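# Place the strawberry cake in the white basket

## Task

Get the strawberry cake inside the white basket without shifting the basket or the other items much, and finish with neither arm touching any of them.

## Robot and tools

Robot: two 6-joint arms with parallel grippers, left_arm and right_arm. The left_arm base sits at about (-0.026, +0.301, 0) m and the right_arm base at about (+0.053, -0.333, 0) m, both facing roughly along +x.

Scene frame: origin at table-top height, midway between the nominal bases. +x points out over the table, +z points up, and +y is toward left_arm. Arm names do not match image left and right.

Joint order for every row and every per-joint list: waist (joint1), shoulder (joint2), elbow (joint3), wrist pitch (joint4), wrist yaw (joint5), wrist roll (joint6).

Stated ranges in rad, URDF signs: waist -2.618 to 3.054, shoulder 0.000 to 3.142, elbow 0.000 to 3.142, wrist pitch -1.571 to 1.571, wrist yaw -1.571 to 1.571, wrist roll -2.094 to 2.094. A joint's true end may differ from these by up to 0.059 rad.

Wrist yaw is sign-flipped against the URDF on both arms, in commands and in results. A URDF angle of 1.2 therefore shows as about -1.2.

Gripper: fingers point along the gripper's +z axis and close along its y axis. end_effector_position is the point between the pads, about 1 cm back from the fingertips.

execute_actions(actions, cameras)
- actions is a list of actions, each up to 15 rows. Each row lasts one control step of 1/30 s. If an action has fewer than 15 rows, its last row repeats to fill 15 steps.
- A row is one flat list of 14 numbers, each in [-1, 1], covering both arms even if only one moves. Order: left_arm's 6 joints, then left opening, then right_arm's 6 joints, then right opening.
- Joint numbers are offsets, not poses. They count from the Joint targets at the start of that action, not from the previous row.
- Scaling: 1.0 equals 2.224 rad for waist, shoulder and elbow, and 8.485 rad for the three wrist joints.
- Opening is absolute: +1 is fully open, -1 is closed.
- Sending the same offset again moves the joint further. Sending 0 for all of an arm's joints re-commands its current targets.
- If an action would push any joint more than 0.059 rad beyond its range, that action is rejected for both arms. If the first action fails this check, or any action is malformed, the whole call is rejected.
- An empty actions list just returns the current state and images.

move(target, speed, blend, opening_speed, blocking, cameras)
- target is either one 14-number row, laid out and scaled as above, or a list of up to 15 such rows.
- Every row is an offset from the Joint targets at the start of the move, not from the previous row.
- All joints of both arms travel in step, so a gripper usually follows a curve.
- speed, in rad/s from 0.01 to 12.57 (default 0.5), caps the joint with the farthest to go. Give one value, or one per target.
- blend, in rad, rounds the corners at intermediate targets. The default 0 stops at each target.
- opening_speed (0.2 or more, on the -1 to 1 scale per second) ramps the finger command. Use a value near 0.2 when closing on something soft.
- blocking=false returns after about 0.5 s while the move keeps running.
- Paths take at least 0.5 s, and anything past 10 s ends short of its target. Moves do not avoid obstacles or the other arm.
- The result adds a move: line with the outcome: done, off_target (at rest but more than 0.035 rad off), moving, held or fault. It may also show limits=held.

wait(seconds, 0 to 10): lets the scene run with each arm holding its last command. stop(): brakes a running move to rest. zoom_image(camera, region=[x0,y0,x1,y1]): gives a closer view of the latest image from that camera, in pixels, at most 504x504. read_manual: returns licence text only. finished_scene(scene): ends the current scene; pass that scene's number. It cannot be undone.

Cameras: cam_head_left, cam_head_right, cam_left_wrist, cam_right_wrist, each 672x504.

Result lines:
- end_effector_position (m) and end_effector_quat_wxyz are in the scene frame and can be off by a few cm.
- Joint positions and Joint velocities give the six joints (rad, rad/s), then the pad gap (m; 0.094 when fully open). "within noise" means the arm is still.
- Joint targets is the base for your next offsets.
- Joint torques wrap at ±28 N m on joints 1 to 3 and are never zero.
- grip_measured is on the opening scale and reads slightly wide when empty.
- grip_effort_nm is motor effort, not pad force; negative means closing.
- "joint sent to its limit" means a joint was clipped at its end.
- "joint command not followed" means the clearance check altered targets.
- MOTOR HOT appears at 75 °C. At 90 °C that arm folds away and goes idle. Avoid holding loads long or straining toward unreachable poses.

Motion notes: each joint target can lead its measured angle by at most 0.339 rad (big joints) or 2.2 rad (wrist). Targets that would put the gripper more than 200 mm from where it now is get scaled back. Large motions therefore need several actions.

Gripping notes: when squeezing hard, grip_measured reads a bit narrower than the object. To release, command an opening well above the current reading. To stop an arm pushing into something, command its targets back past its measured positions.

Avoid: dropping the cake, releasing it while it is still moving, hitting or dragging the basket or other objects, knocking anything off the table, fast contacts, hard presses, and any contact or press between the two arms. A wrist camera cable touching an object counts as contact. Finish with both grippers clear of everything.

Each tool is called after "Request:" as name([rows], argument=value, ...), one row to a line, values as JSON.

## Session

Request:
execute_actions(actions=[], cameras=["cam_head_left"])

Scene clock: 0.00 s.
left_arm: end_effector_position=(+0.3753, +0.2977, +0.1035) grip_measured=+1.000 grip_effort_nm=n/a end_effector_quat_wxyz=(+0.586, +0.042, +0.806, -0.072) | right_arm: end_effector_position=(+0.4622, -0.3357, +0.1305) grip_measured=+1.000 grip_effort_nm=n/a end_effector_quat_wxyz=(+0.634, +0.023, +0.773, -0.029)
Joint positions: left_arm=[0.077 1.568 0.393 0.855 -0.268 0.017 0.094] | right_arm=[0.031 1.561 0.381 0.982 -0.115 0.006 0.094]
Joint velocities: within noise
Joint torques (N m): no reading
Motor temperatures (°C): left_arm=[22 26 23 21 23 19 23] | right_arm=[23 24 24 29 23 21 20]
Heat: left arm: 26 °C; right arm: 29 °C.
Joint targets: left_arm=[0.077 1.563 0.398 0.849 -0.269 0.017] | right_arm=[0.031 1.558 0.384 0.971 -0.116 0.006]
Tool commands: left_gripper/opening=+1.0 right_gripper/opening=+1.0
Images, in order (width x height): cam_head_left 672x504.

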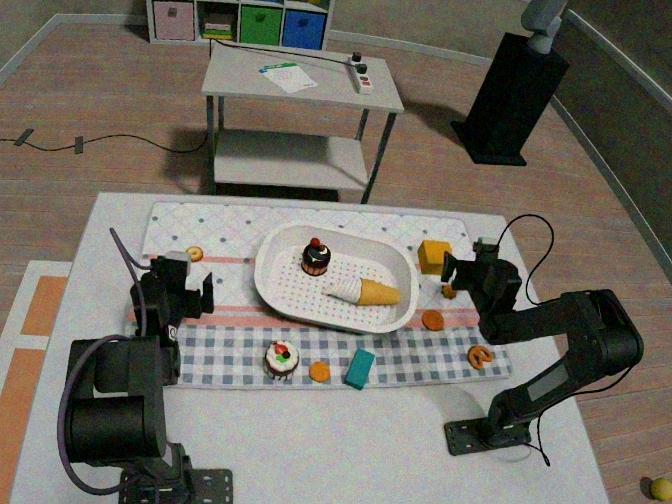

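Request:
move([
  [-0.15,0.05,0.45,-0.09,0.0317,-0.002,1,0,0,0,0,0,0,1],
  [-0.354,0.0895,0.545,-0.2673,0.0317,-0.002,1,0,0,0,0,0,0,1],
], speed=1.6, blend=0.3, cameras=["cam_left_wrist"])

Scene clock: 8.53 s.
left_arm: end_effector_position=(+0.2230, +0.0993, +0.1484) grip_measured=+1.000 grip_effort_nm=0.007 end_effector_quat_wxyz=(+0.003, +0.335, +0.942, -0.006) | right_arm: end_effector_position=(+0.4622, -0.3357, +0.1305) grip_measured=+1.000 grip_effort_nm=0.022 end_effector_quat_wxyz=(+0.634, +0.023, +0.773, -0.029)
Joint positions: left_arm=[-0.708 1.749 1.582 -1.394 -0.009 0.007 0.094] | right_arm=[0.031 1.561 0.381 0.982 -0.115 0.006 0.094]
Joint velocities: within noise
Joint torques (N m): left_arm=[-0.21 -6.41 8.05 0.12 0.09 -0.04] | right_arm=[0.03 -4.81 6.67 1.59 -0.04 0]
Motor temperatures (°C): left_arm=[22 26 24 23 23 19 23] | right_arm=[23 25 25 31 23 21 20]
Heat: left arm: 26 °C; right arm: 31 °C.
Joint targets: left_arm=[-0.710 1.762 1.611 -1.419 0.000 0.000] | right_arm=[0.031 1.558 0.384 0.971 -0.116 0.006]
move: done
Images, in order (width x height): cam_left_wrist 672x504.

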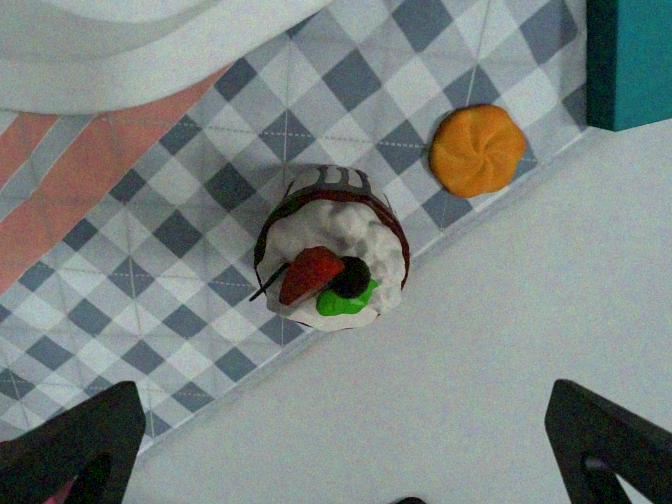

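Request:
move([
  [0.004,0.0207,-0.187,0.0543,0,0,1,0,0,0,0,0,0,1],
  [0.004,0.0207,-0.187,0.0543,0,0,0,0,0,0,0,0,0,1],
  [0.004,-0.0036,-0.0252,0.0055,0,0,0,0,0,0,0,0,0,1],
  [0.0881,0.062,0.0782,0.0265,0,0,0,0,0,0,0,0,0,1],
], speed=[0.6,0.6,0.8,0.8], blend=[0,0,0.05,0], opening_speed=1.2, cameras=["cam_left_wrist"])

Scene clock: 22.17 s.
left_arm: end_effector_position=(+0.3366, +0.1140, +0.1524) grip_measured=+0.404 grip_effort_nm=-1.023 end_effector_quat_wxyz=(+0.107, +0.238, +0.965, -0.025) | right_arm: end_effector_position=(+0.4622, -0.3357, +0.1305) grip_measured=+1.000 grip_effort_nm=0.027 end_effector_quat_wxyz=(+0.634, +0.023, +0.773, -0.029)
Joint positions: left_arm=[-0.509 1.891 1.753 -1.212 0.002 0.006 0.066] | right_arm=[0.031 1.561 0.381 0.982 -0.115 0.006 0.094]
Joint velocities: within noise
Joint torques (N m): left_arm=[-0.53 -8.49 8.54 0.99 -0.01 -0.04] | right_arm=[0.02 -4.81 6.67 1.6 -0.04 -0.01]
Motor temperatures (°C): left_arm=[22 28 25 22 23 19 23] | right_arm=[23 25 25 32 23 21 20]
Heat: left arm: 28 °C; right arm: 32 °C.
Joint targets: left_arm=[-0.515 1.900 1.785 -1.194 0.000 0.000] | right_arm=[0.031 1.558 0.384 0.971 -0.116 0.006]
move: done
Images, in order (width x height): cam_left_wrist 672x504.

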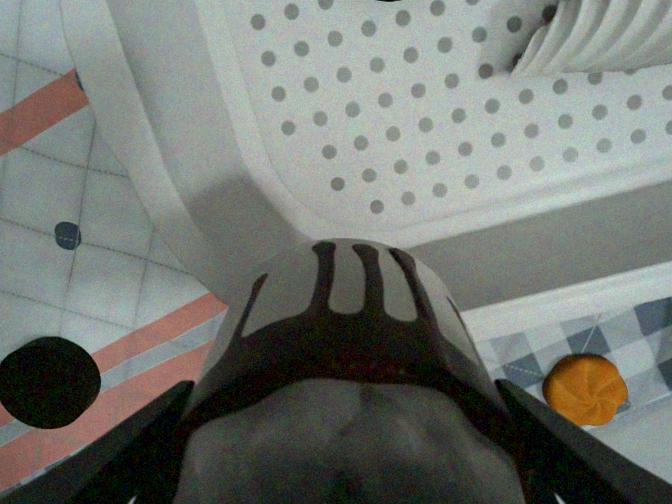

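Request:
move([
  [-0.0166,0.1515,0.1745,-0.006,0,0,0,0,0,0,0,0,0,1],
  [-0.0166,0.1475,0.0297,0.0309,0,0,0,0,0,0,0,0,0,1],
  [-0.0166,0.1475,0.0297,0.0309,0,0,0.8,0,0,0,0,0,0,1],
  [-0.0166,0.1156,0.116,0,0,0,0.8,0,0,0,0,0,0,1],
], speed=[0.7,0.35,0.35,0.6], blend=[0.03,0,0,0], opening_speed=1.0, cameras=["cam_left_wrist","cam_head_left"])

Scene clock: 35.97 s.
left_arm: end_effector_position=(+0.3938, +0.0640, +0.1161) grip_measured=+0.798 grip_effort_nm=0.120 end_effector_quat_wxyz=(+0.119, +0.256, +0.959, -0.030) | right_arm: end_effector_position=(+0.4622, -0.3357, +0.1305) grip_measured=+1.000 grip_effort_nm=0.032 end_effector_quat_wxyz=(+0.634, +0.023, +0.773, -0.029)
Joint positions: left_arm=[-0.546 2.177 2.021 -1.168 0.002 0.006 0.084] | right_arm=[0.031 1.561 0.381 0.982 -0.115 0.006 0.094]
Joint velocities: within noise
Joint torques (N m): left_arm=[-0.5 -13.34 7.76 0.58 -0.01 -0.05] | right_arm=[0.05 -4.79 6.68 1.6 -0.04 -0.01]
Motor temperatures (°C): left_arm=[22 30 26 22 23 19 24] | right_arm=[23 25 26 33 23 21 20]
Heat: left arm: 30 °C; right arm: 33 °C.
Joint targets: left_arm=[-0.552 2.157 2.043 -1.194 0.000 0.000] | right_arm=[0.031 1.558 0.384 0.971 -0.116 0.006]
move: done; target 3's new numbers were sent with left_arm's wrist pitch 0.050 rad from that target
Images, in order (width x height): cam_head_left 672x504, cam_left_wrist 672x504.

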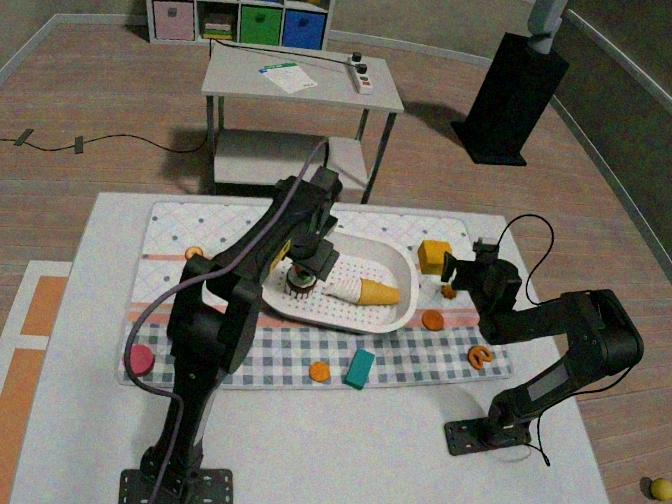

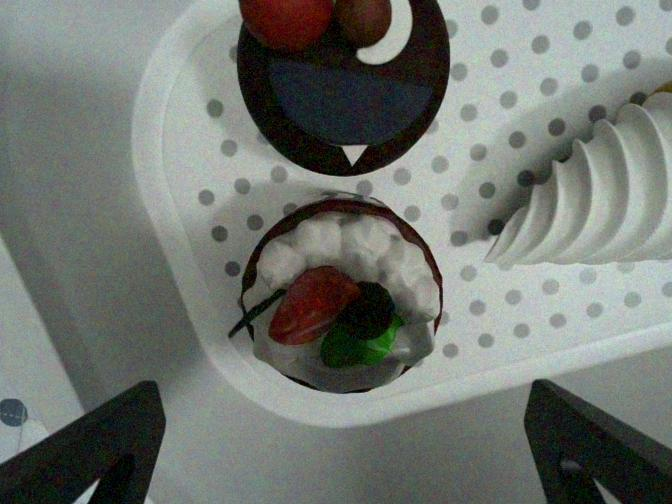

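Cake placed upright, gripper clear.

Request:
finished_scene(scene=2)

The scene is finished: the task was done.


## Next scene

The same job, from a new start.

Request:
execute_actions(actions=[], cameras=["cam_head_left"])

Scene clock: 0.00 s.
left_arm: end_effector_position=(+0.3701, +0.3334, +0.1050) grip_measured=+1.000 grip_effort_nm=n/a end_effector_quat_wxyz=(+0.593, -0.053, +0.803, +0.032) | right_arm: end_effector_position=(+0.4655, -0.3440, +0.1221) grip_measured=+1.000 grip_effort_nm=n/a end_effector_quat_wxyz=(+0.618, +0.034, +0.785, -0.032)
Joint positions: left_arm=[0.018 1.543 0.359 0.885 0.068 -0.032 0.094] | right_arm=[0.01 1.573 0.405 0.93 -0.111 0.019 0.094]
Joint velocities: within noise
Joint torques (N m): no reading
Motor temperatures (°C): left_arm=[22 24 22 20 23 19 23] | right_arm=[23 22 23 26 23 21 20]
Heat: left arm: 24 °C; right arm: 26 °C.
Joint targets: left_arm=[0.018 1.538 0.364 0.880 0.068 -0.032] | right_arm=[0.010 1.570 0.408 0.918 -0.112 0.019]
Tool commands: left_gripper/opening=+1.0 right_gripper/opening=+1.0
Images, in order (width x height): cam_head_left 672x504.

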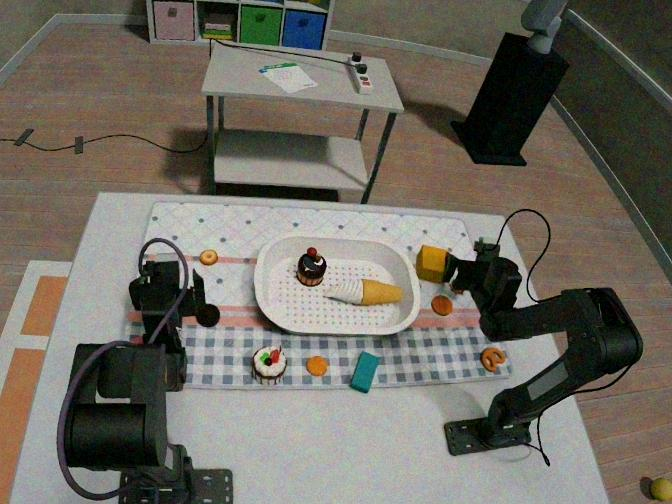

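Request:
move([
  [-0.12,0.03,0.42,-0.09,-0.008,0.0038,1,0,0,0,0,0,0,1],
  [-0.3053,0.0513,0.5018,-0.2686,-0.008,0.0038,1,0,0,0,0,0,0,1],
], speed=1.6, blend=0.3, cameras=["cam_left_wrist"])

Scene clock: 8.33 s.
left_arm: end_effector_position=(+0.2113, +0.1316, +0.1463) grip_measured=+1.000 grip_effort_nm=0.002 end_effector_quat_wxyz=(+0.004, +0.305, +0.952, +0.002) | right_arm: end_effector_position=(+0.4655, -0.3440, +0.1221) grip_measured=+1.000 grip_effort_nm=0.032 end_effector_quat_wxyz=(+0.618, +0.034, +0.785, -0.032)
Joint positions: left_arm=[-0.657 1.641 1.451 -1.375 0.007 -0.006 0.094] | right_arm=[0.01 1.573 0.405 0.93 -0.111 0.019 0.094]
Joint velocities: within noise
Joint torques (N m): left_arm=[-0.38 -5.63 7.94 0.1 -0.06 0.09] | right_arm=[0.03 -5.01 6.61 1.54 -0.05 -0.01]
Motor temperatures (°C): left_arm=[22 25 22 23 23 19 23] | right_arm=[23 22 23 28 23 21 20]
Heat: left arm: 25 °C; right arm: 28 °C.
Joint targets: left_arm=[-0.661 1.652 1.480 -1.399 0.000 0.000] | right_arm=[0.010 1.570 0.408 0.918 -0.112 0.019]
move: done
Images, in order (width x height): cam_left_wrist 672x504.

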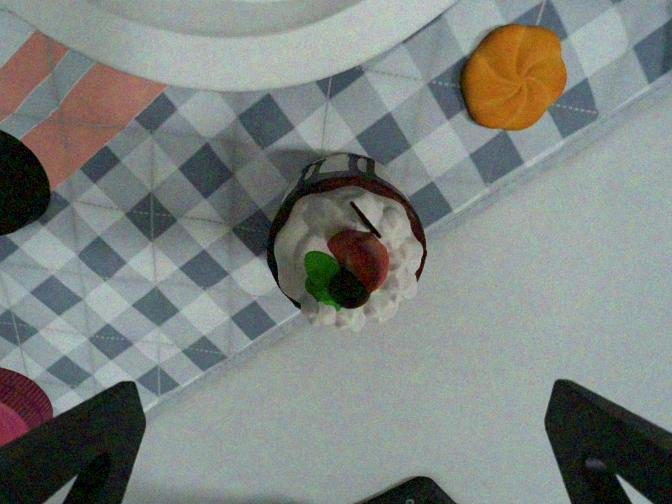

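Request:
move([
  [-0.003,0.0324,-0.1736,0.054,0,0,1,0,0,0,0,0,0,1],
  [-0.003,0.0324,-0.1736,0.054,0,0,0,0,0,0,0,0,0,1],
  [-0.003,0.017,-0.009,0.0046,0,0,0,0,0,0,0,0,0,1],
  [0.0445,0.1115,0.1371,0.0242,0,0,0,0,0,0,0,0,0,1],
], speed=[0.6,0.6,0.8,0.8], blend=[0,0,0.05,0], opening_speed=1.2, cameras=["cam_left_wrist"])

Scene clock: 21.87 s.
left_arm: end_effector_position=(+0.3266, +0.0956, +0.1520) grip_measured=+0.405 grip_effort_nm=-1.028 end_effector_quat_wxyz=(+0.106, +0.257, +0.960, -0.028) | right_arm: end_effector_position=(+0.4655, -0.3440, +0.1221) grip_measured=+1.000 grip_effort_nm=0.027 end_effector_quat_wxyz=(+0.618, +0.034, +0.785, -0.032)
Joint positions: left_arm=[-0.561 1.892 1.753 -1.212 0.003 -0.006 0.066] | right_arm=[0.01 1.573 0.405 0.93 -0.111 0.019 0.094]
Joint velocities: within noise
Joint torques (N m): left_arm=[-0.09 -8.69 8.5 0.97 -0.01 0.1] | right_arm=[0.03 -5.01 6.6 1.53 -0.05 -0.01]
Motor temperatures (°C): left_arm=[22 25 24 22 23 19 23] | right_arm=[23 23 24 30 23 21 20]
Heat: left arm: 25 °C; right arm: 30 °C.
Joint targets: left_arm=[-0.562 1.900 1.785 -1.194 0.000 0.000] | right_arm=[0.010 1.570 0.408 0.918 -0.112 0.019]
move: done
Images, in order (width x height): cam_left_wrist 672x504.

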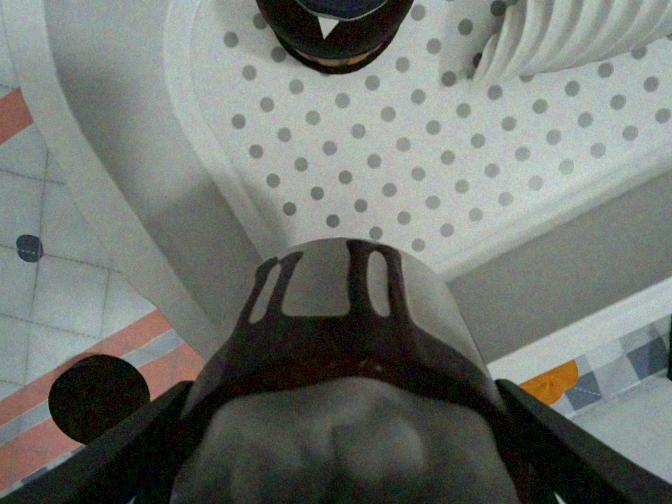

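Request:
move([
  [-0.0148,0.111,0.1093,0.0005,0,0,0,0,0,0,0,0,0,1],
  [-0.0148,0.1156,-0.0216,0.0359,0,0,0,0,0,0,0,0,0,1],
  [-0.0148,0.1156,-0.0216,0.0359,0,0,0.8,0,0,0,0,0,0,1],
  [-0.0148,0.0773,0.0585,0.0053,0,0,0.8,0,0,0,0,0,0,1],
], speed=[0.7,0.35,0.35,0.6], blend=[0.03,0,0,0], opening_speed=1.0, cameras=["cam_left_wrist","cam_head_left"])

Scene clock: 38.90 s.
left_arm: end_effector_position=(+0.3676, +0.0550, +0.1181) grip_measured=+0.798 grip_effort_nm=0.110 end_effector_quat_wxyz=(+0.120, +0.271, +0.954, -0.034) | right_arm: end_effector_position=(+0.4655, -0.3440, +0.1221) grip_measured=+1.000 grip_effort_nm=0.032 end_effector_quat_wxyz=(+0.618, +0.034, +0.785, -0.032)
Joint positions: left_arm=[-0.592 2.09 1.894 -1.125 0.002 -0.006 0.084] | right_arm=[0.01 1.573 0.405 0.93 -0.111 0.019 0.094]
Joint velocities: within noise
Joint torques (N m): left_arm=[-0.29 -12.77 7.68 0.58 -0.02 0.1] | right_arm=[0.03 -5.03 6.61 1.54 -0.05 -0.01]
Motor temperatures (°C): left_arm=[22 27 26 22 23 19 23] | right_arm=[23 23 24 32 23 21 20]
Heat: left arm: 27 °C; right arm: 32 °C.
Joint targets: left_arm=[-0.595 2.072 1.915 -1.149 0.000 0.000] | right_arm=[0.010 1.570 0.408 0.918 -0.112 0.019]
move: done
Images, in order (width x height): cam_head_left 672x504, cam_left_wrist 672x504.

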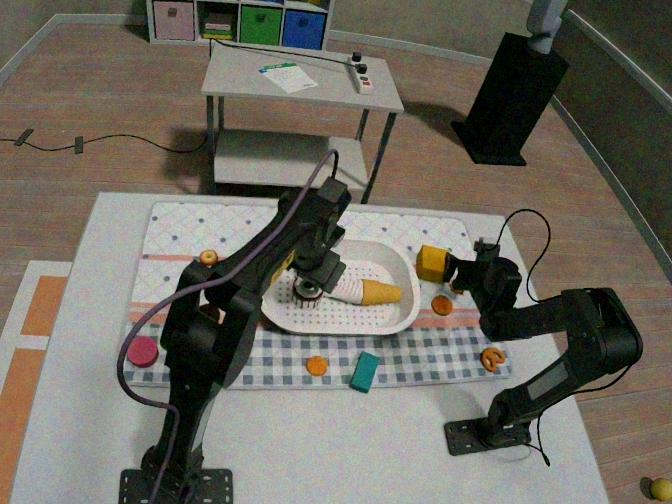

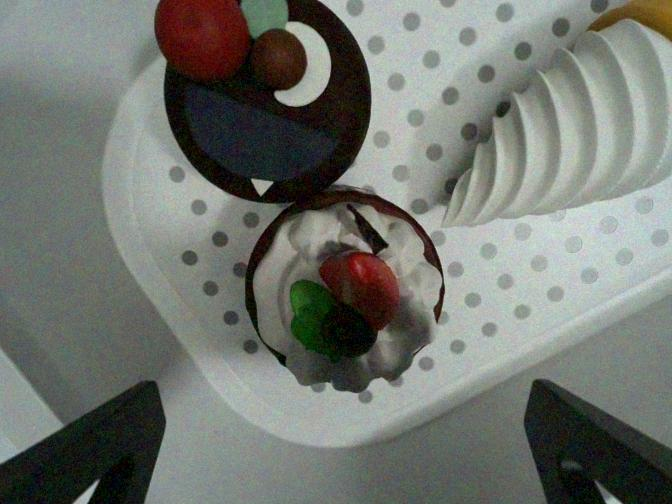

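Request:
finished_scene(scene=3)

The scene is finished: the task was done.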